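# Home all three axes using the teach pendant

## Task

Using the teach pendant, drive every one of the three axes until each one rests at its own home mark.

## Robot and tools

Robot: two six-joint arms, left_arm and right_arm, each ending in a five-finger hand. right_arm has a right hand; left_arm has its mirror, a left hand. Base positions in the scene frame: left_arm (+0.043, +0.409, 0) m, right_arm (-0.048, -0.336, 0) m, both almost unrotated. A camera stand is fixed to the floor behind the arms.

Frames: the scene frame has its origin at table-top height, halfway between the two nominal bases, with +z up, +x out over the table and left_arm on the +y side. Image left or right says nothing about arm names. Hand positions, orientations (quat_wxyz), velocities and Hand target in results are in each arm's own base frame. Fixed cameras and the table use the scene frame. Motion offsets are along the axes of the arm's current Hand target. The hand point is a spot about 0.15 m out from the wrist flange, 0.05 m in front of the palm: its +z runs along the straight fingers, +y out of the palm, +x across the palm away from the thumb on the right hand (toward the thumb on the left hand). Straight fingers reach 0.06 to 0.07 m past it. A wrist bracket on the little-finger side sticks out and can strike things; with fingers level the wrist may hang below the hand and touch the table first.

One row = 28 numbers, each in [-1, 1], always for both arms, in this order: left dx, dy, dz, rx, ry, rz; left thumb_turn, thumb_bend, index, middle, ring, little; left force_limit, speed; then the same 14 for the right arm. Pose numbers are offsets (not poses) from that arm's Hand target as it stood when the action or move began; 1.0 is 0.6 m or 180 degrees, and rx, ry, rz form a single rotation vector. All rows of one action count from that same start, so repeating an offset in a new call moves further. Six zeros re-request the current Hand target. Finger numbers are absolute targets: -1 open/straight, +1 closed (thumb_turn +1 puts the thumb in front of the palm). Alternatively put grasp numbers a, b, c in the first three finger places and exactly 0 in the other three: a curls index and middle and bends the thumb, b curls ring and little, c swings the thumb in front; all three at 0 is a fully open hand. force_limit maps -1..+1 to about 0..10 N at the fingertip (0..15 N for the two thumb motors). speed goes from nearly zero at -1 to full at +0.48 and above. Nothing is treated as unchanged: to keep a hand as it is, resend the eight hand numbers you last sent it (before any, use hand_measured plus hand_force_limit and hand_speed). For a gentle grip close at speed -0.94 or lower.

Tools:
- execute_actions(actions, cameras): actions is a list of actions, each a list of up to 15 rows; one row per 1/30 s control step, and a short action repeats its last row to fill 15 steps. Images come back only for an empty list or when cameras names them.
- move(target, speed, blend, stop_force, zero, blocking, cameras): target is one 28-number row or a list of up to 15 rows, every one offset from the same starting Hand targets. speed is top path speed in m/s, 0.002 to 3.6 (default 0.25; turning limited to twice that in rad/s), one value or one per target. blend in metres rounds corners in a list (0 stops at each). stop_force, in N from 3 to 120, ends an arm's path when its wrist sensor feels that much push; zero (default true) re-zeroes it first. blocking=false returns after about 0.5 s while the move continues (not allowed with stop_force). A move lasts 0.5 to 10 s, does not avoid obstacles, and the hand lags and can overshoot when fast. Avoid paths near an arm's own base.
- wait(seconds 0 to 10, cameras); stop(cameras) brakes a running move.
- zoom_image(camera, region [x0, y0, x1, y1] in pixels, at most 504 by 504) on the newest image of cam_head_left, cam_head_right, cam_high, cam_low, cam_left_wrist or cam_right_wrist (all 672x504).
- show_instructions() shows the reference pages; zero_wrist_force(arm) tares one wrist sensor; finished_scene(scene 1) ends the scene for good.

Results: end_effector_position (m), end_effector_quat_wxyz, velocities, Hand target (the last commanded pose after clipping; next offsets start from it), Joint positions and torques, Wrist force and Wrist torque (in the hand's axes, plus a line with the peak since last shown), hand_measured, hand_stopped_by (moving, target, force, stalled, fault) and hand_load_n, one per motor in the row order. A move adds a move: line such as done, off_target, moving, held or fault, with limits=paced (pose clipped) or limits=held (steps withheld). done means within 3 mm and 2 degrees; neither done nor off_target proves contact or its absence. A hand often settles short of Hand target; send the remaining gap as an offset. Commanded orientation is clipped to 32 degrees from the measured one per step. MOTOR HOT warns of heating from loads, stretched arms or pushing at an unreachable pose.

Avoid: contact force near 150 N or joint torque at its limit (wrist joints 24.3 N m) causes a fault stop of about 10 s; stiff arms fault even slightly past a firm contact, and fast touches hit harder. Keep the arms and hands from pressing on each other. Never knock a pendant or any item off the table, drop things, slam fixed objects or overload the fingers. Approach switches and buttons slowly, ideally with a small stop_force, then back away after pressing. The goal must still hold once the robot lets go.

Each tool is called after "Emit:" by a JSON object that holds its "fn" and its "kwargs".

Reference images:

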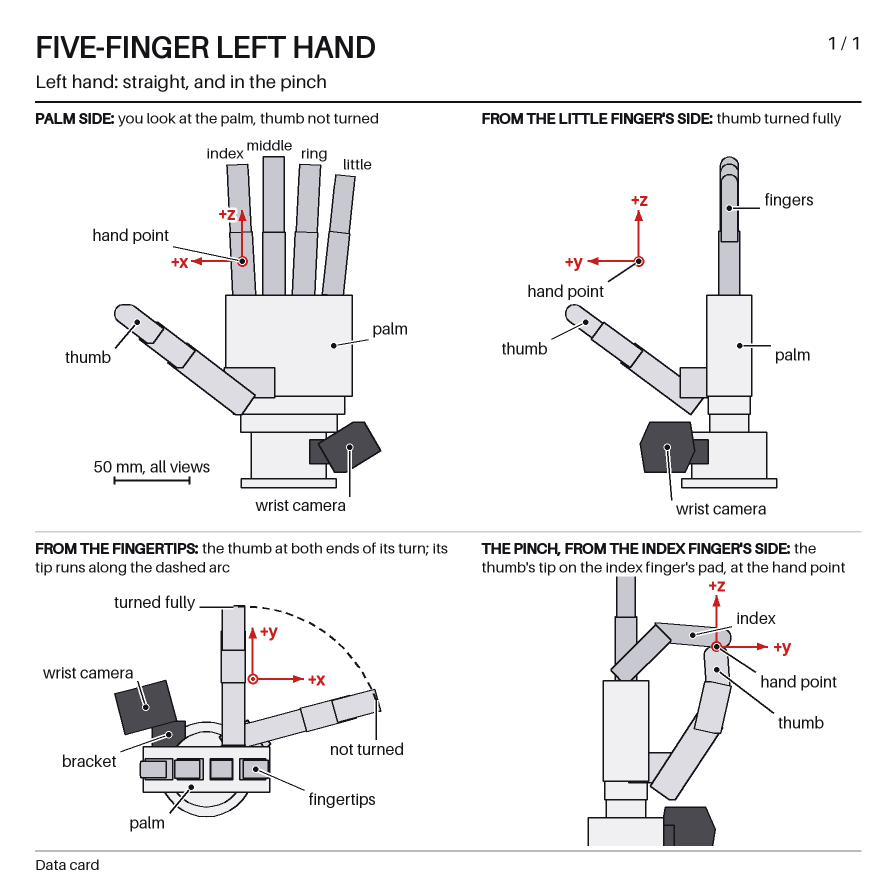

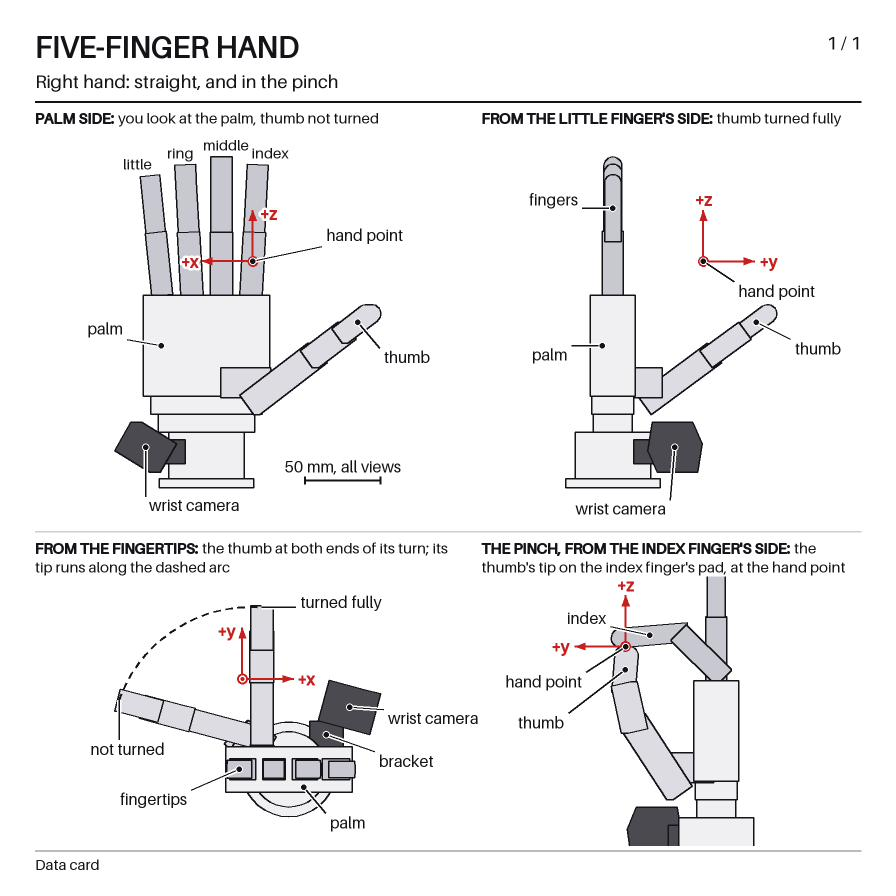

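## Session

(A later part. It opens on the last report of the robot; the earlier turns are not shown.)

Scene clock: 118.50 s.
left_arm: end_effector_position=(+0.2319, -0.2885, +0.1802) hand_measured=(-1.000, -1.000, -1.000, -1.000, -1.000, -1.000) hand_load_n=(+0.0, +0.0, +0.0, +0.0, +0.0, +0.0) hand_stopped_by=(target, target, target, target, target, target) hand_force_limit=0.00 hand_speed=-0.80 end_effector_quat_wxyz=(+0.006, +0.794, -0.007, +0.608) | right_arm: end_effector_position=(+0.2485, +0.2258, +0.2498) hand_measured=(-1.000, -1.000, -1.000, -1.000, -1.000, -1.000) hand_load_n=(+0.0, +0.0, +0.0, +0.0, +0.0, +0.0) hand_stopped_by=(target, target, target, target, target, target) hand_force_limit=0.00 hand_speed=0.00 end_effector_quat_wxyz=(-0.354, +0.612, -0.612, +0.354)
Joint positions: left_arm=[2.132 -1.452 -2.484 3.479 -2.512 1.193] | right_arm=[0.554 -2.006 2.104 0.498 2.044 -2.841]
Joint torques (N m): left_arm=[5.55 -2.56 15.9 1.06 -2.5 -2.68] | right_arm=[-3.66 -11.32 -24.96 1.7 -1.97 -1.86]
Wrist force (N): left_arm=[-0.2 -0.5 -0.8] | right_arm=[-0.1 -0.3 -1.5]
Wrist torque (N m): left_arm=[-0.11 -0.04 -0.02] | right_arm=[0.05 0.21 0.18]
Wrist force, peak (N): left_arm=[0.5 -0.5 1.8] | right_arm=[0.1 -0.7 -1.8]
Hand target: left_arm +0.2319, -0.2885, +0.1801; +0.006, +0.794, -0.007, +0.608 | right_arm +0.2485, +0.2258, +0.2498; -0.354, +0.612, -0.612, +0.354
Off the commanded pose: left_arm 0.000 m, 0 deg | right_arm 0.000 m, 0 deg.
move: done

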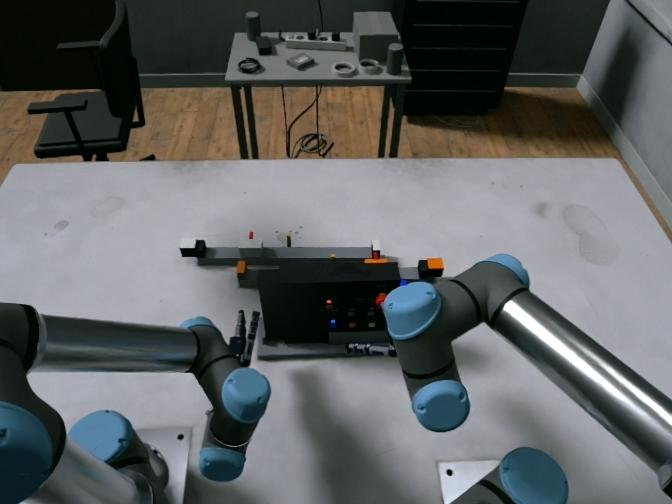

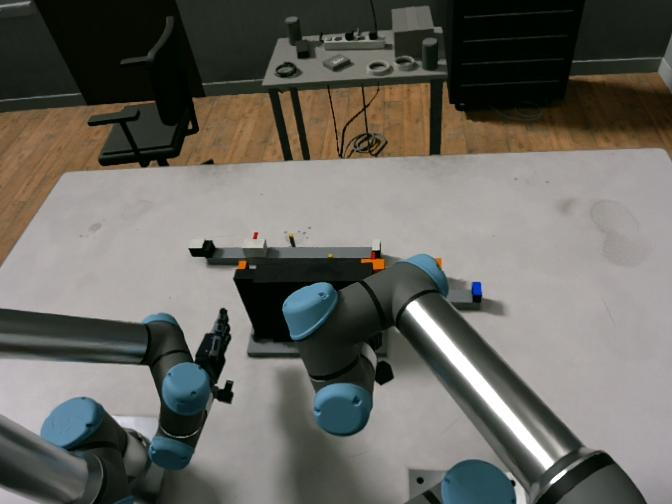

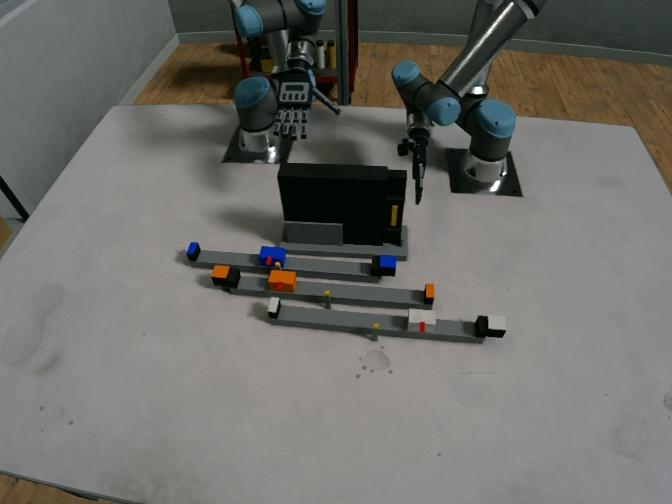

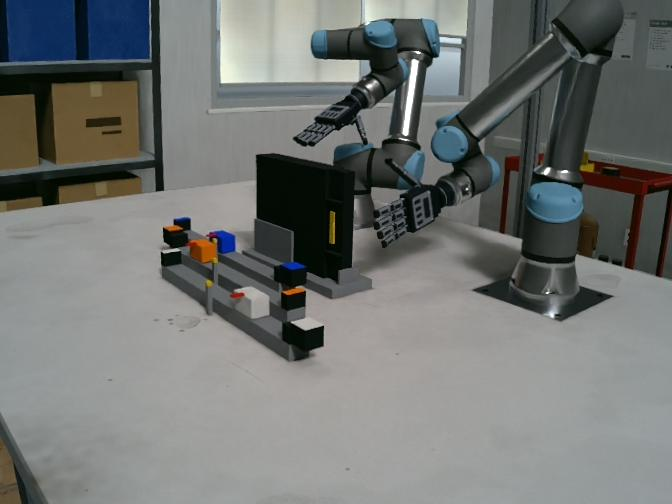

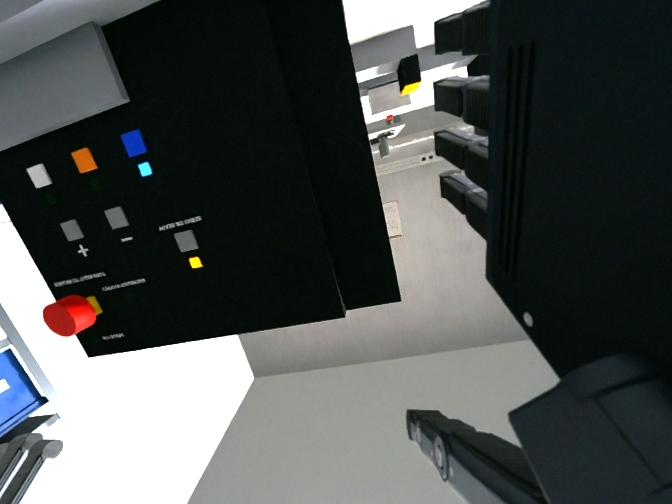

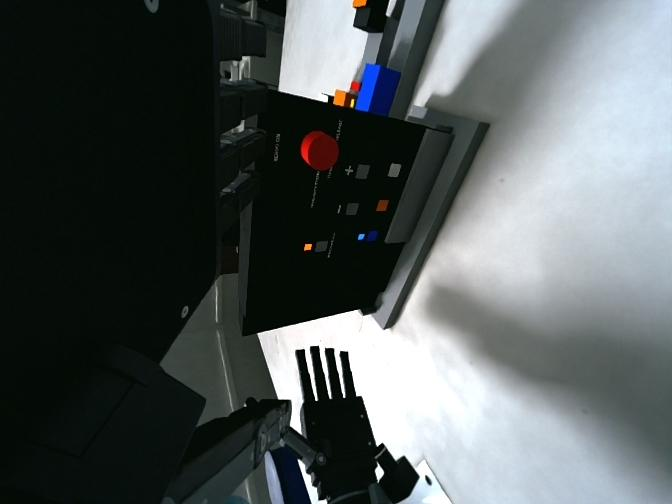

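Emit:
{"fn": "zoom_image", "kwargs": {"camera": "cam_high", "region": [370, 130, 450, 270]}}

Emit:
{"fn": "zoom_image", "kwargs": {"camera": "cam_low", "region": [300, 150, 460, 300]}}

Emit:
{"fn": "zoom_image", "kwargs": {"camera": "cam_left_wrist", "region": [220, 0, 500, 330]}}

Emit:
{"fn": "zoom_image", "kwargs": {"camera": "cam_head_left", "region": [200, 240, 340, 380]}}

Emit:
{"fn": "zoom_image", "kwargs": {"camera": "cam_head_right", "region": [180, 240, 320, 380]}}

Scaled by 3.600.

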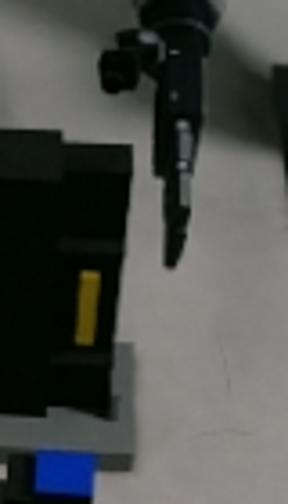

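Scaled by 3.150.

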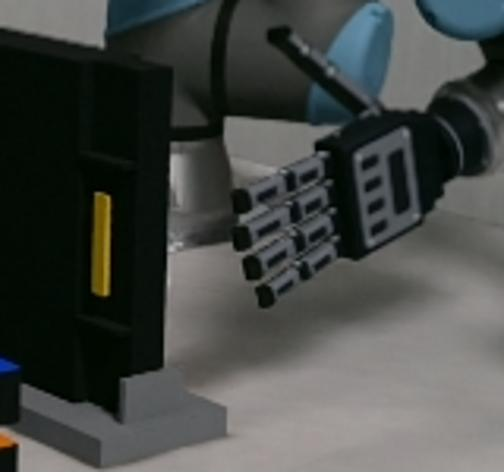

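Scaled by 1.527.

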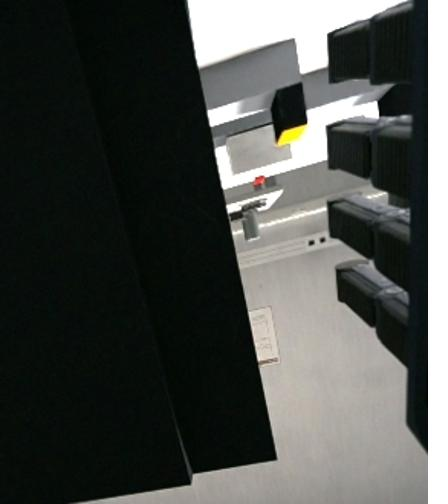

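Scaled by 3.600.

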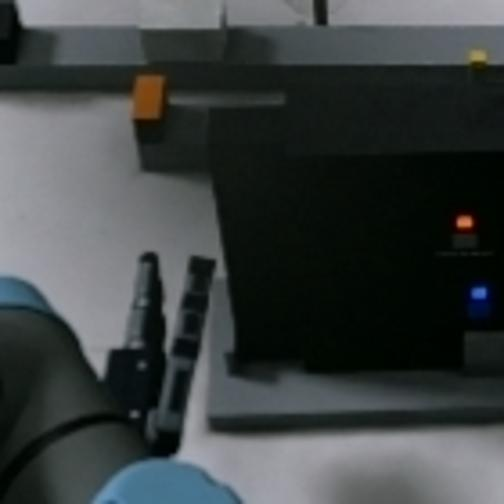

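Scaled by 3.600.

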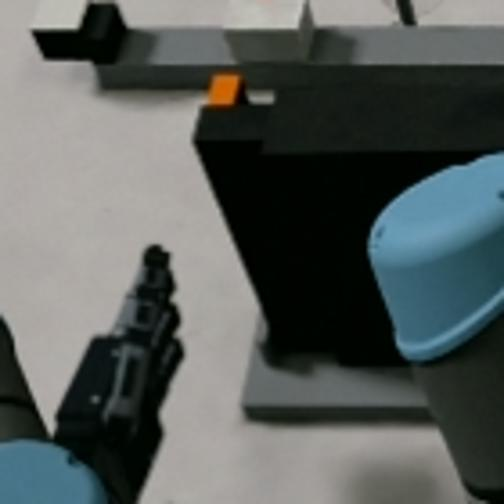

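Emit:
{"fn": "move", "kwargs": {"target": [[0,0,0,0,0,0,1,-1,-1,-1,-1,-1,0,-0.5,0,0,0,0,0,0,-1,-1,-1,-1,-1,-1,0,0],[-0.002,0,0.1213,0,0,0,1,-1,-1,-1,-1,-1,0,-0.5,0,0,0,0,0,0,-1,-1,-1,-1,-1,-1,0,0]], "speed": 0.06, "cameras": ["all"]}}

Emit:
{"fn": "zoom_image", "kwargs": {"camera": "cam_high", "region": [370, 130, 450, 270]}}

Emit:
{"fn": "zoom_image", "kwargs": {"camera": "cam_low", "region": [300, 150, 460, 300]}}

Emit:
{"fn": "zoom_image", "kwargs": {"camera": "cam_head_left", "region": [200, 240, 340, 380]}}

Scene clock: 127.37 s.
left_arm: end_effector_position=(+0.3018, -0.2897, +0.1600) hand_measured=(+1.000, -1.000, -1.000, -1.000, -1.000, -1.000) hand_load_n=(+0.0, -0.5, +0.0, +0.0, +0.0, +0.0) hand_stopped_by=(target, target, target, target, target, target) hand_force_limit=0.00 hand_speed=-0.50 end_effector_quat_wxyz=(+0.005, +0.794, -0.007, +0.608) | right_arm: end_effector_position=(+0.2485, +0.2258, +0.2498) hand_measured=(-1.000, -1.000, -1.000, -1.000, -1.000, -1.000) hand_load_n=(-0.5, +0.0, +0.0, +0.0, +0.0, +0.0) hand_stopped_by=(target, target, target, target, target, target) hand_force_limit=0.00 hand_speed=0.00 end_effector_quat_wxyz=(-0.354, +0.612, -0.612, +0.354)
Joint positions: left_arm=[2.417 -1.491 -2.51 3.661 -2.248 1.353] | right_arm=[0.554 -2.006 2.104 0.498 2.044 -2.841]
Joint torques (N m): left_arm=[1.27 22.03 23.49 -0.48 -1.55 -2.35] | right_arm=[-4.49 -11.54 -24.07 1.45 -1.82 -1.29]
Wrist force (N): left_arm=[-0.1 -0.8 -0.6] | right_arm=[-0.1 -0.7 -1.5]
Wrist torque (N m): left_arm=[-0.18 -0.04 0.05] | right_arm=[-0.01 0.22 0.17]
Wrist force, peak (N): left_arm=[-0.1 -0.6 -1.3] | right_arm=[0.3 -0.7 -1.9]
Hand target: left_arm +0.3019, -0.2898, +0.1600; +0.006, +0.794, -0.007, +0.608 | right_arm +0.2485, +0.2258, +0.2498; -0.354, +0.612, -0.612, +0.354
Off the commanded pose: left_arm 0.000 m, 0 deg | right_arm 0.000 m, 0 deg.
move: done

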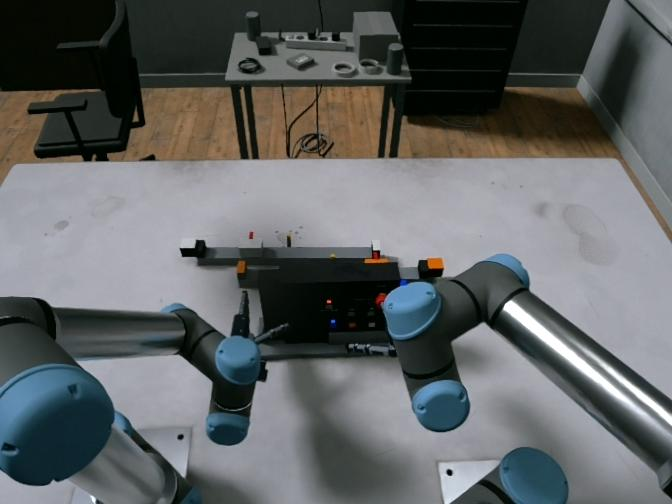

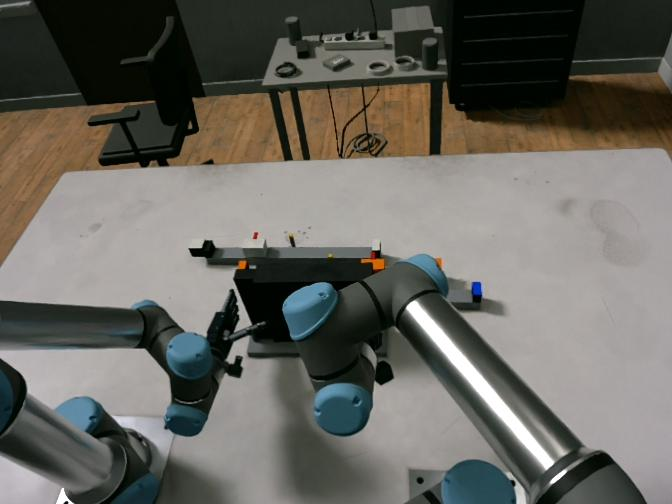

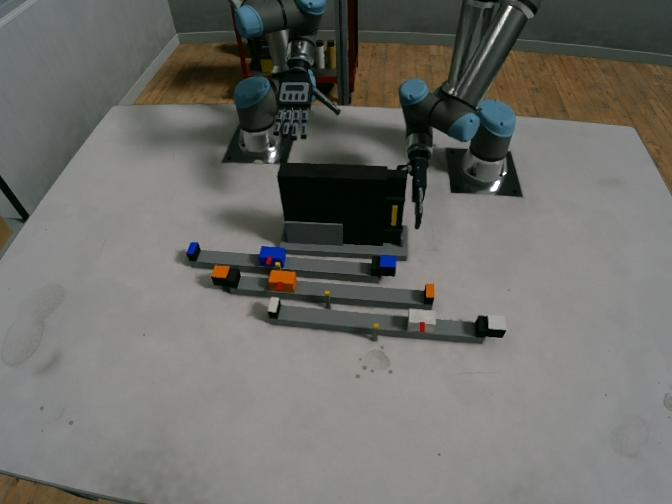

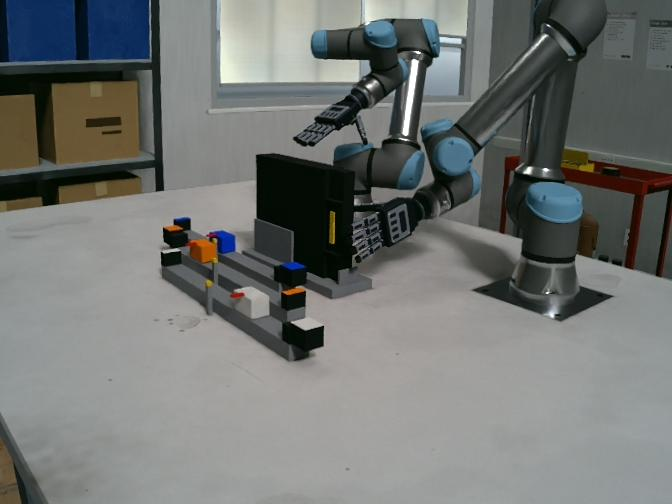

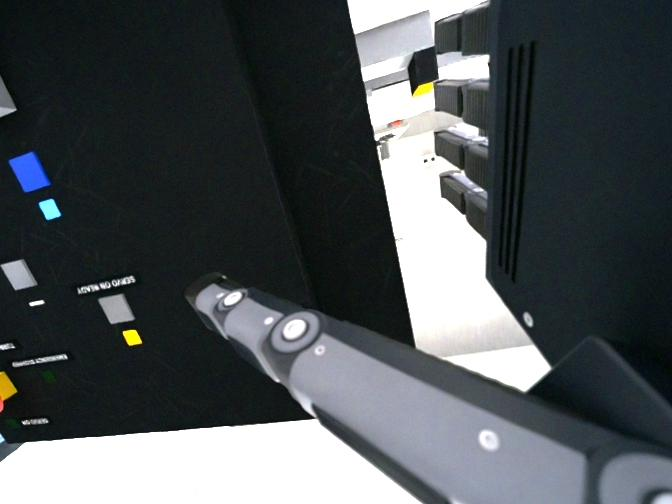

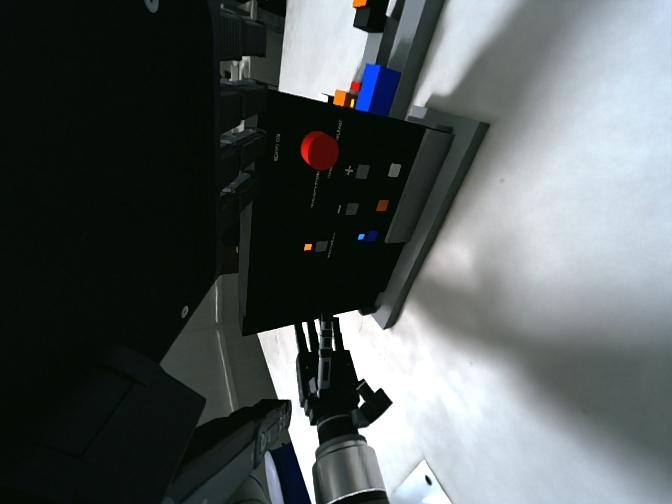

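Scaled by 3.600.

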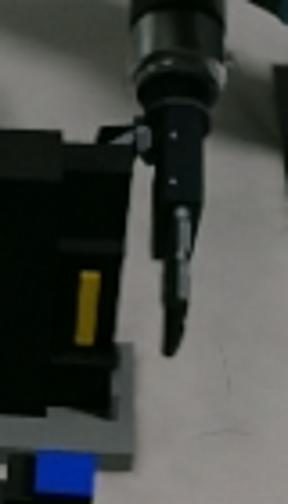

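Scaled by 3.150.

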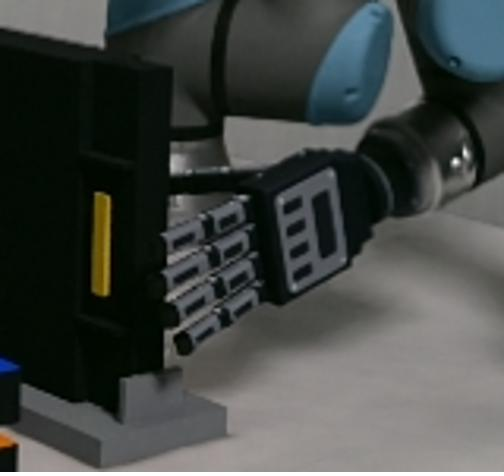

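Scaled by 3.600.

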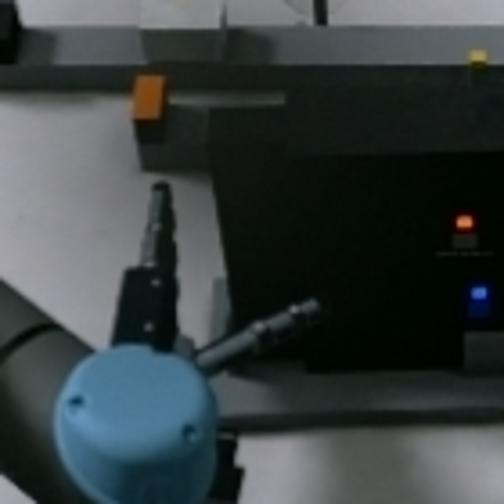

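Emit:
{"fn": "move", "kwargs": {"target": [0.007,0,0.0585,0,0,0,1,-1,-1,-1,-1,-1,0,-0.5,0,0,0,0,0,0,-1,-1,-1,-1,-1,-1,0,0], "speed": 0.02, "stop_force": 3, "cameras": ["cam_left_wrist","cam_low","cam_high","cam_head_left"]}}

Emit:
{"fn": "zoom_image", "kwargs": {"camera": "cam_high", "region": [370, 130, 450, 270]}}

Emit:
{"fn": "zoom_image", "kwargs": {"camera": "cam_low", "region": [300, 150, 460, 300]}}

Scene clock: 131.37 s.
left_arm: end_effector_position=(+0.3358, -0.2904, +0.1551) hand_measured=(+1.000, -1.000, -1.000, -1.000, -1.000, -1.000) hand_load_n=(+0.0, +0.0, +0.0, +0.0, +0.0, +0.0) hand_stopped_by=(target, target, target, target, target, target) hand_force_limit=0.00 hand_speed=-0.50 end_effector_quat_wxyz=(+0.006, +0.794, -0.007, +0.608) | right_arm: end_effector_position=(+0.2485, +0.2258, +0.2498) hand_measured=(-1.000, -1.000, -1.000, -1.000, -1.000, -1.000) hand_load_n=(-0.5, +0.0, +0.0, +0.0, +0.0, +0.0) hand_stopped_by=(target, target, target, target, target, target) hand_force_limit=0.00 hand_speed=0.00 end_effector_quat_wxyz=(-0.354, +0.612, -0.612, +0.354)
Joint positions: left_arm=[2.523 -1.53 -2.49 3.706 -2.148 1.394] | right_arm=[0.554 -2.006 2.104 0.498 2.044 -2.841]
Joint torques (N m): left_arm=[3.55 24.18 5.37 -0.58 0.6 -2.29] | right_arm=[-3.77 -11.53 -22.28 1.49 -1.31 -1.42]
Wrist force (N): left_arm=[-0.3 -0.6 -0.8] | right_arm=[0.1 -0.5 -1.5]
Wrist torque (N m): left_arm=[-0.12 -0.02 0.03] | right_arm=[0.02 0.20 0.19]
Wrist force, peak (N): left_arm=[-0.1 -2.0 -5.6] | right_arm=[-0.1 -0.9 -1.8]
Hand target: left_arm +0.3358, -0.2904, +0.1551; +0.006, +0.794, -0.007, +0.608 (not the last commanded pose) | right_arm +0.2485, +0.2258, +0.2498; -0.354, +0.612, -0.612, +0.354
Off the commanded pose: left_arm 0.001 m, 0 deg | right_arm 0.000 m, 0 deg.
move: contact (left_arm)
Images, in order (width x height): cam_head_left 672x504, cam_high 672x504, cam_low 672x504, cam_left_wrist 672x504.

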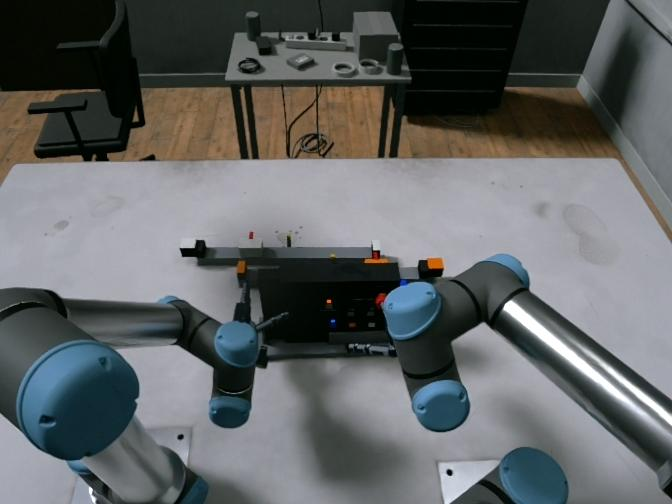

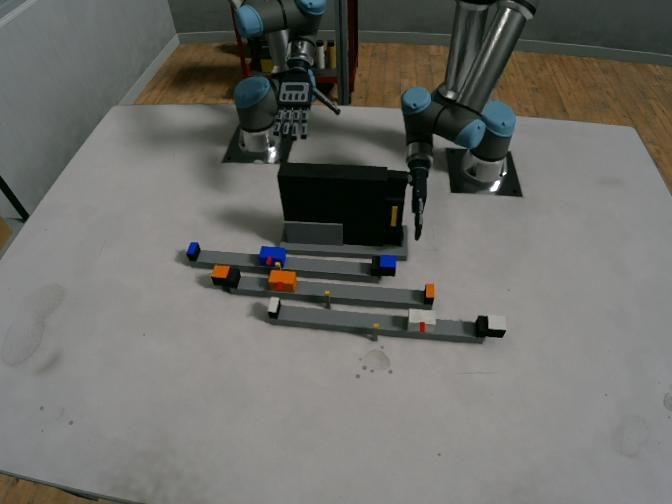

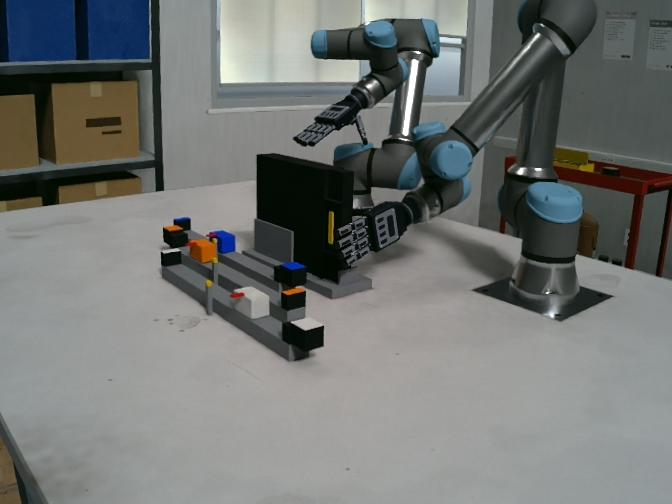

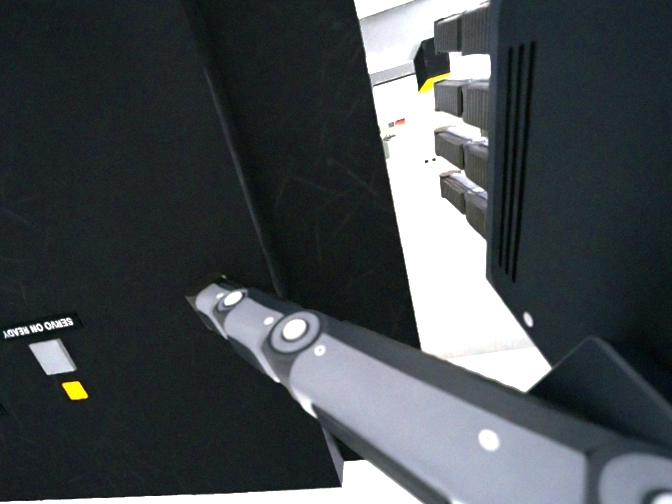

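Scaled by 3.600.

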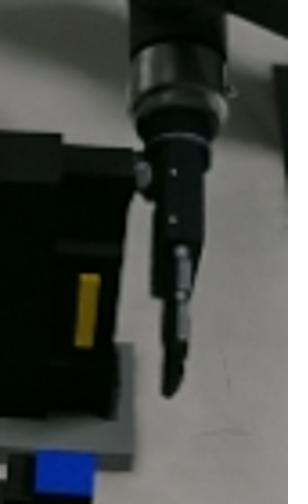

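Scaled by 3.150.

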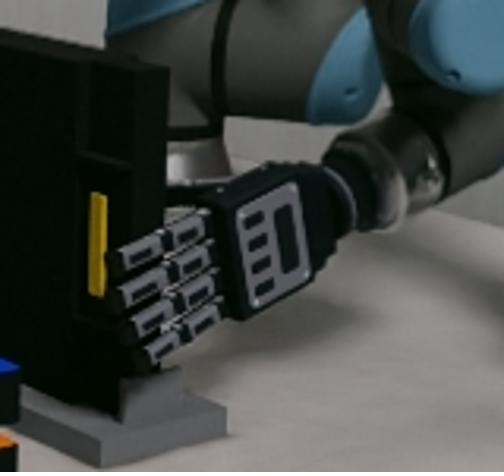

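Emit:
{"fn": "move", "kwargs": {"target": [0,0,0,0,0,0,1,-1,-0.3,-0.3,-0.3,-1,-0.6,-0.7,0,0,0,0,0,0,-1,-1,-1,-1,-1,-1,0,0], "cameras": ["cam_left_wrist","cam_low","cam_high","cam_right_wrist"]}}

Emit:
{"fn": "zoom_image", "kwargs": {"camera": "cam_high", "region": [370, 130, 450, 270]}}

Emit:
{"fn": "zoom_image", "kwargs": {"camera": "cam_low", "region": [300, 180, 380, 280]}}

Scene clock: 133.63 s.
left_arm: end_effector_position=(+0.3358, -0.2904, +0.1551) hand_measured=(+1.000, -1.000, -0.300, -0.300, -0.300, -1.000) hand_load_n=(+0.0, +0.0, +0.0, +0.0, +0.0, +0.0) hand_stopped_by=(target, target, target, target, target, target) hand_force_limit=-0.60 hand_speed=-0.70 end_effector_quat_wxyz=(+0.006, +0.794, -0.007, +0.608) | right_arm: end_effector_position=(+0.2485, +0.2258, +0.2498) hand_measured=(-1.000, -1.000, -1.000, -1.000, -1.000, -1.000) hand_load_n=(+0.0, +0.0, +0.0, +0.0, +0.0, +0.0) hand_stopped_by=(target, target, target, target, target, target) hand_force_limit=0.00 hand_speed=0.00 end_effector_quat_wxyz=(-0.354, +0.612, -0.612, +0.354)
Joint positions: left_arm=[2.523 -1.53 -2.49 3.706 -2.148 1.394] | right_arm=[0.554 -2.006 2.104 0.498 2.044 -2.841]
Joint torques (N m): left_arm=[4.59 23.08 6.69 -0.17 0.69 -2.22] | right_arm=[-3.4 -11.13 -21.17 1.65 -1.37 -1.6]
Wrist force (N): left_arm=[-0.1 -0.7 -0.9] | right_arm=[0.2 -0.4 -1.4]
Wrist torque (N m): left_arm=[-0.13 -0.04 0.05] | right_arm=[0.02 0.17 0.20]
Wrist force, peak (N): left_arm=[-0.2 -0.8 -1.0] | right_arm=[0.5 -0.9 -1.6]
Hand target: left_arm +0.3358, -0.2904, +0.1551; +0.006, +0.794, -0.007, +0.608 | right_arm +0.2485, +0.2258, +0.2498; -0.354, +0.612, -0.612, +0.354
Off the commanded pose: left_arm 0.000 m, 0 deg | right_arm 0.000 m, 0 deg.
move: done
Images, in order (width x height): cam_high 672x504, cam_low 672x504, cam_left_wrist 672x504, cam_right_wrist 672x504.

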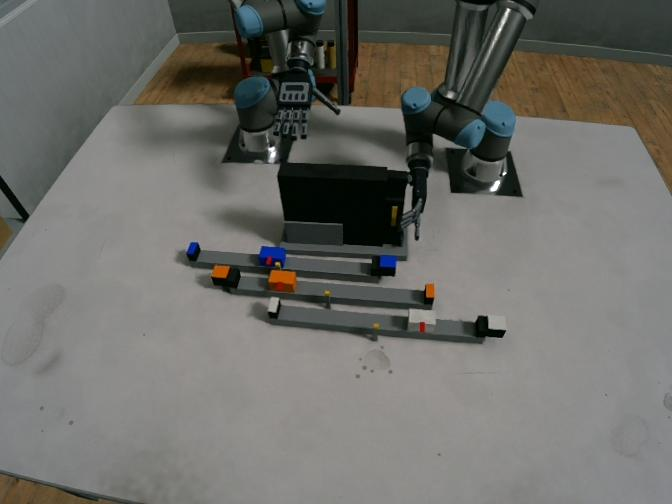

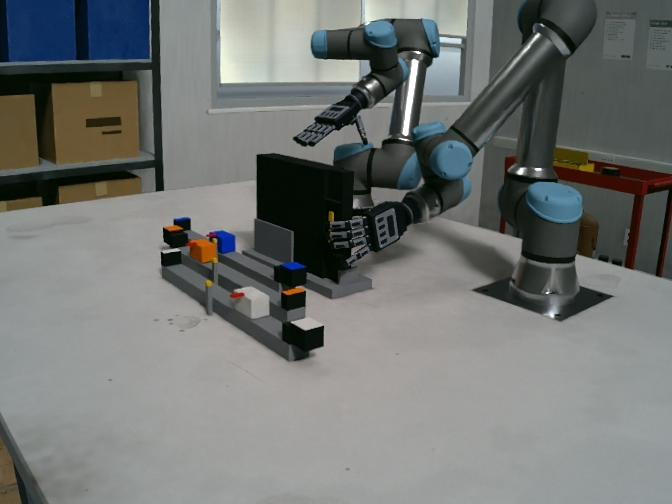

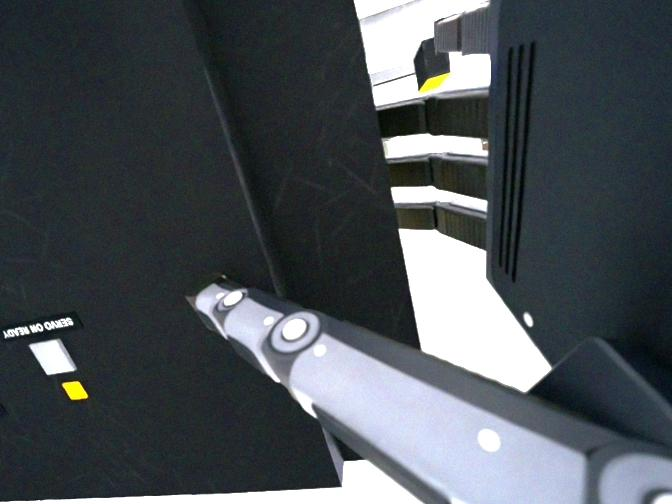

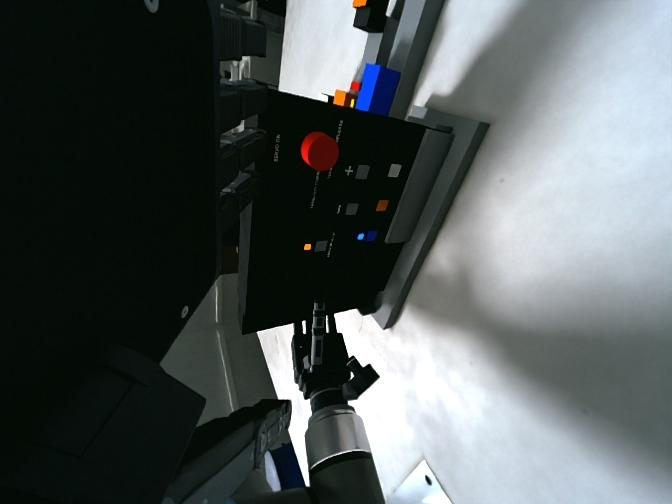

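Scaled by 3.600.

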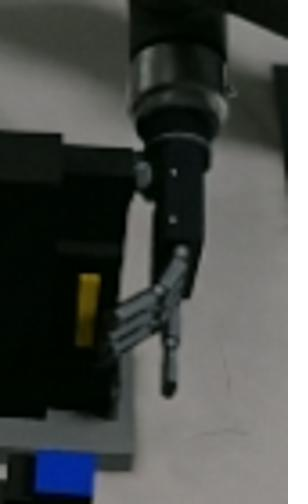

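Scaled by 5.040.

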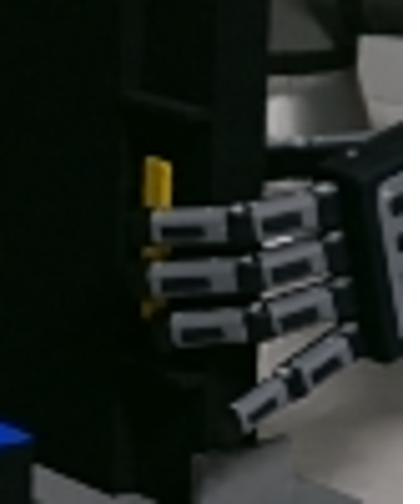

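Emit:
{"fn": "move", "kwargs": {"target": [0,0,0,0,0,0,1,-1,0.1,0.1,-0.3,-1,-0.6,-0.92,0,0,0,0,0,0,-1,-1,-1,-1,-1,-1,0,0], "cameras": ["cam_left_wrist","cam_low","cam_high","cam_right_wrist"]}}

Emit:
{"fn": "zoom_image", "kwargs": {"camera": "cam_high", "region": [370, 130, 450, 270]}}

Emit:
{"fn": "zoom_image", "kwargs": {"camera": "cam_low", "region": [300, 180, 380, 280]}}

Scene clock: 135.43 s.
left_arm: end_effector_position=(+0.3358, -0.2904, +0.1551) hand_measured=(+1.000, -1.000, -0.114, -0.204, -0.300, -1.000) hand_load_n=(-0.5, +0.0, +2.0, +0.0, +0.0, +0.0) hand_stopped_by=(target, target, force, force, target, target) hand_force_limit=-0.60 hand_speed=-0.92 end_effector_quat_wxyz=(+0.006, +0.794, -0.007, +0.608) | right_arm: end_effector_position=(+0.2485, +0.2258, +0.2498) hand_measured=(-1.000, -1.000, -1.000, -1.000, -1.000, -1.000) hand_load_n=(+0.0, +0.0, +0.0, +0.0, +0.0, -0.5) hand_stopped_by=(target, target, target, target, target, target) hand_force_limit=0.00 hand_speed=0.00 end_effector_quat_wxyz=(-0.354, +0.612, -0.612, +0.354)
Joint positions: left_arm=[2.523 -1.53 -2.49 3.706 -2.148 1.394] | right_arm=[0.554 -2.006 2.104 0.498 2.044 -2.841]
Joint torques (N m): left_arm=[4.72 22.82 9.12 0.33 0.75 -1.96] | right_arm=[-4.39 -10.98 -21.13 1.61 -1.48 -1.23]
Wrist force (N): left_arm=[-0.2 -1.2 -0.1] | right_arm=[0.0 -0.4 -1.5]
Wrist torque (N m): left_arm=[-0.16 -0.01 0.06] | right_arm=[0.03 0.20 0.19]
Wrist force, peak (N): left_arm=[0.3 -2.3 1.1] | right_arm=[0.2 -0.8 -1.7]
Hand target: left_arm +0.3358, -0.2904, +0.1551; +0.006, +0.794, -0.007, +0.608 | right_arm +0.2485, +0.2258, +0.2498; -0.354, +0.612, -0.612, +0.354
Off the commanded pose: left_arm 0.000 m, 0 deg | right_arm 0.000 m, 0 deg.
move: done
Images, in order (width x height): cam_high 672x504, cam_low 672x504, cam_left_wrist 672x504, cam_right_wrist 672x504.

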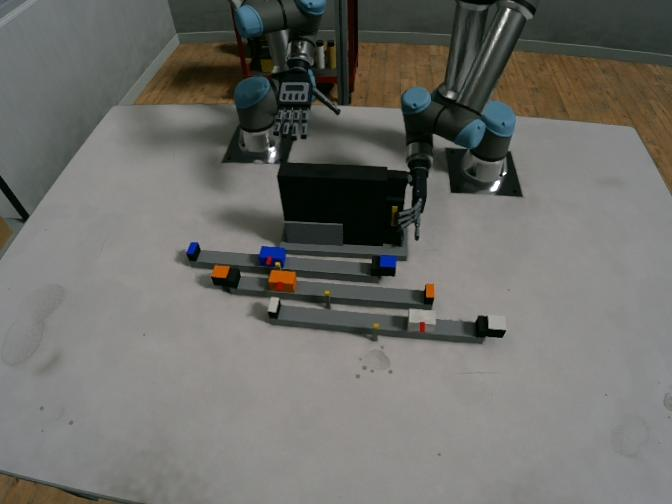

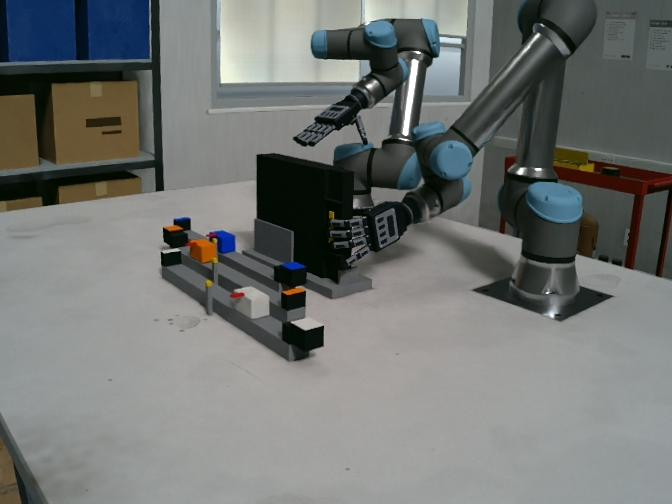

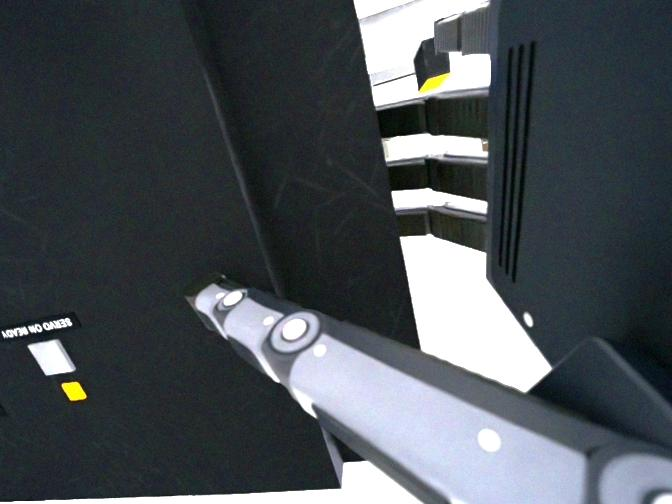

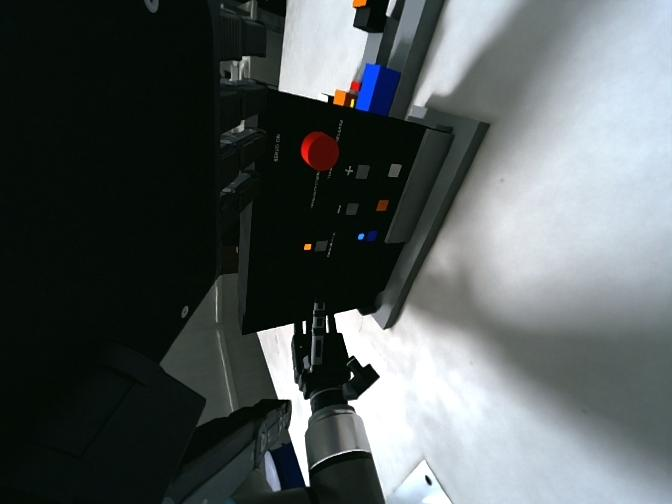

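Scaled by 3.600.

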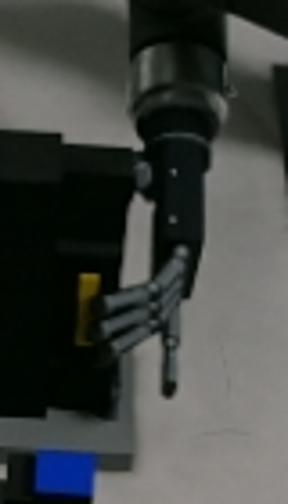

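Scaled by 5.040.

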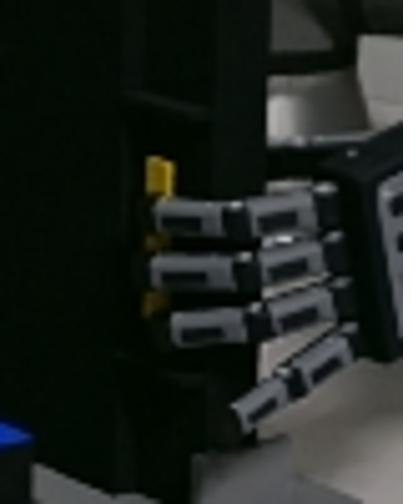

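Emit:
{"fn": "zoom_image", "kwargs": {"camera": "cam_right_wrist", "region": [230, 80, 350, 200]}}

Scaled by 4.200.

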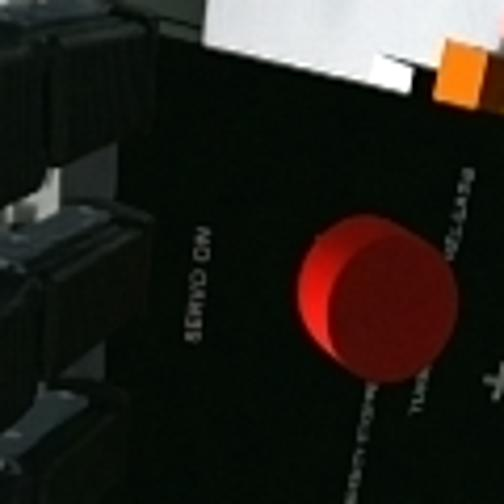

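Emit:
{"fn": "move", "kwargs": {"target": [0,0,0,0,0,0,1,-1,0.12,0.12,-0.3,-1,-0.4,-0.92,0,0,0,0,0,0,-1,-1,-1,-1,-1,-1,0,0], "cameras": ["cam_right_wrist"]}}

Emit:
{"fn": "zoom_image", "kwargs": {"camera": "cam_right_wrist", "region": [230, 60, 410, 260]}}

Scene clock: 136.80 s.
left_arm: end_effector_position=(+0.3358, -0.2904, +0.1551) hand_measured=(+1.000, -1.000, -0.094, -0.162, -0.300, -1.000) hand_load_n=(-0.5, +0.5, +0.0, +3.5, +0.0, +0.0) hand_stopped_by=(target, target, force, force, target, target) hand_force_limit=-0.40 hand_speed=-0.92 end_effector_quat_wxyz=(+0.006, +0.794, -0.007, +0.608) | right_arm: end_effector_position=(+0.2485, +0.2258, +0.2498) hand_measured=(-1.000, -1.000, -1.000, -1.000, -1.000, -1.000) hand_load_n=(-0.5, +0.0, +0.0, +0.0, +0.0, +0.0) hand_stopped_by=(target, target, target, target, target, target) hand_force_limit=0.00 hand_speed=0.00 end_effector_quat_wxyz=(-0.354, +0.612, -0.612, +0.354)
Joint positions: left_arm=[2.523 -1.53 -2.49 3.706 -2.148 1.394] | right_arm=[0.554 -2.006 2.104 0.498 2.044 -2.841]
Joint torques (N m): left_arm=[3.9 22.5 11.24 0.43 0.65 -1.83] | right_arm=[-2.85 -12.46 -20.29 1.74 -1.19 -1.44]
Wrist force (N): left_arm=[0.1 -2.2 0.2] | right_arm=[0.1 -0.6 -1.4]
Wrist torque (N m): left_arm=[-0.18 0.05 0.13] | right_arm=[0.00 0.18 0.19]
Wrist force, peak (N): left_arm=[0.1 -2.5 1.1] | right_arm=[-0.1 -0.9 -1.7]
Hand target: left_arm +0.3358, -0.2904, +0.1551; +0.006, +0.794, -0.007, +0.608 | right_arm +0.2485, +0.2258, +0.2498; -0.354, +0.612, -0.612, +0.354
Off the commanded pose: left_arm 0.000 m, 0 deg | right_arm 0.000 m, 0 deg.
move: done
Images, in order (width x height): cam_right_wrist 672x504.

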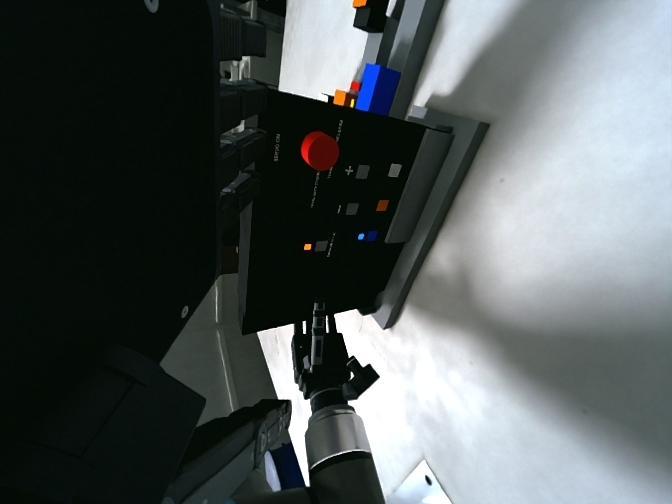

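Scaled by 2.520.

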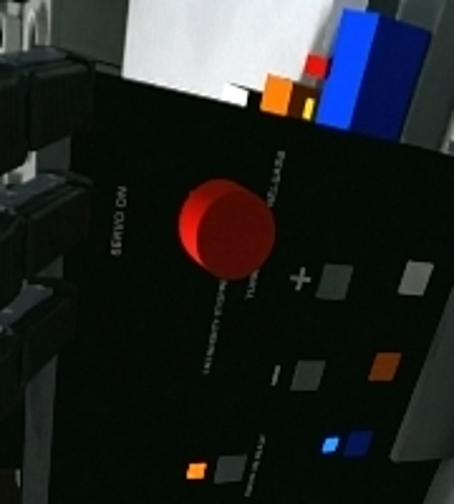

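Emit:
{"fn": "move", "kwargs": {"target": [0,0,0,0,0,0,1,-1,0.14,0.14,-0.3,-1,-0.2,-0.92,0,0,0,0,0,0,-1,-1,-1,-1,-1,-1,0,0], "cameras": ["cam_right_wrist"]}}

Emit:
{"fn": "zoom_image", "kwargs": {"camera": "cam_right_wrist", "region": [230, 60, 410, 260]}}

Scene clock: 137.83 s.
left_arm: end_effector_position=(+0.3358, -0.2904, +0.1551) hand_measured=(+1.000, -1.000, -0.058, -0.156, -0.300, -1.000) hand_load_n=(-1.0, +0.5, +4.5, +0.0, +0.0, +0.0) hand_stopped_by=(target, target, force, force, target, target) hand_force_limit=-0.20 hand_speed=-0.92 end_effector_quat_wxyz=(+0.006, +0.794, -0.007, +0.608) | right_arm: end_effector_position=(+0.2485, +0.2258, +0.2498) hand_measured=(-1.000, -1.000, -1.000, -1.000, -1.000, -1.000) hand_load_n=(+0.0, +0.0, +0.0, +0.0, +0.0, +0.0) hand_stopped_by=(target, target, target, target, target, target) hand_force_limit=0.00 hand_speed=0.00 end_effector_quat_wxyz=(-0.354, +0.612, -0.612, +0.354)
Joint positions: left_arm=[2.523 -1.53 -2.49 3.706 -2.148 1.394] | right_arm=[0.554 -2.006 2.104 0.498 2.044 -2.841]
Joint torques (N m): left_arm=[4.03 21.61 12.6 0.67 0.67 -1.75] | right_arm=[-4.49 -10.19 -20.54 1.31 -1.35 -1.39]
Wrist force (N): left_arm=[-0.4 -1.3 -0.3] | right_arm=[0.2 -0.8 -1.5]
Wrist torque (N m): left_arm=[-0.25 0.03 0.07] | right_arm=[-0.02 0.17 0.19]
Wrist force, peak (N): left_arm=[0.1 -2.7 0.7] | right_arm=[0.0 -0.7 -1.8]
Hand target: left_arm +0.3358, -0.2904, +0.1551; +0.006, +0.794, -0.007, +0.608 | right_arm +0.2485, +0.2258, +0.2498; -0.354, +0.612, -0.612, +0.354
Off the commanded pose: left_arm 0.000 m, 0 deg | right_arm 0.000 m, 0 deg.
move: done
Images, in order (width x height): cam_right_wrist 672x504.

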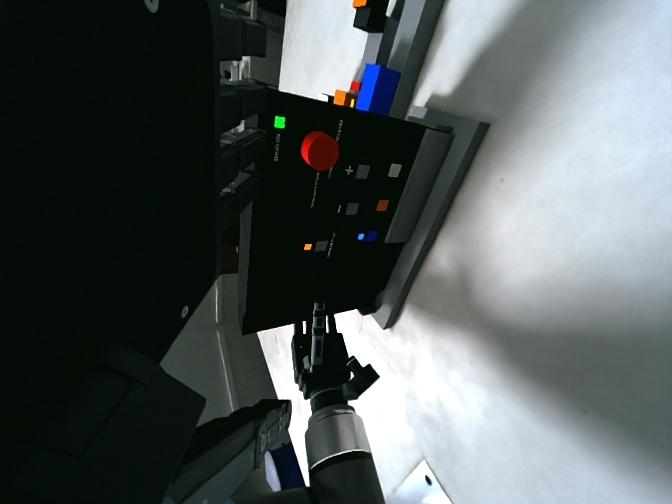

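Scaled by 2.520.

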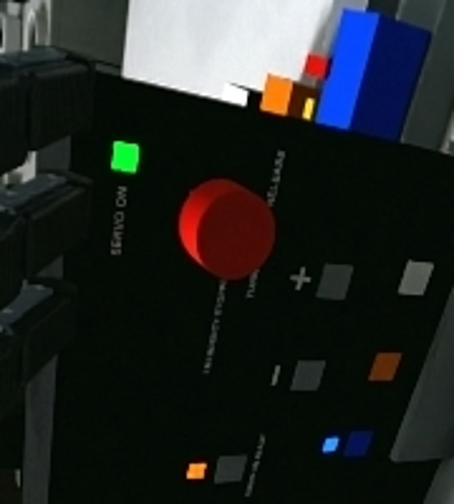

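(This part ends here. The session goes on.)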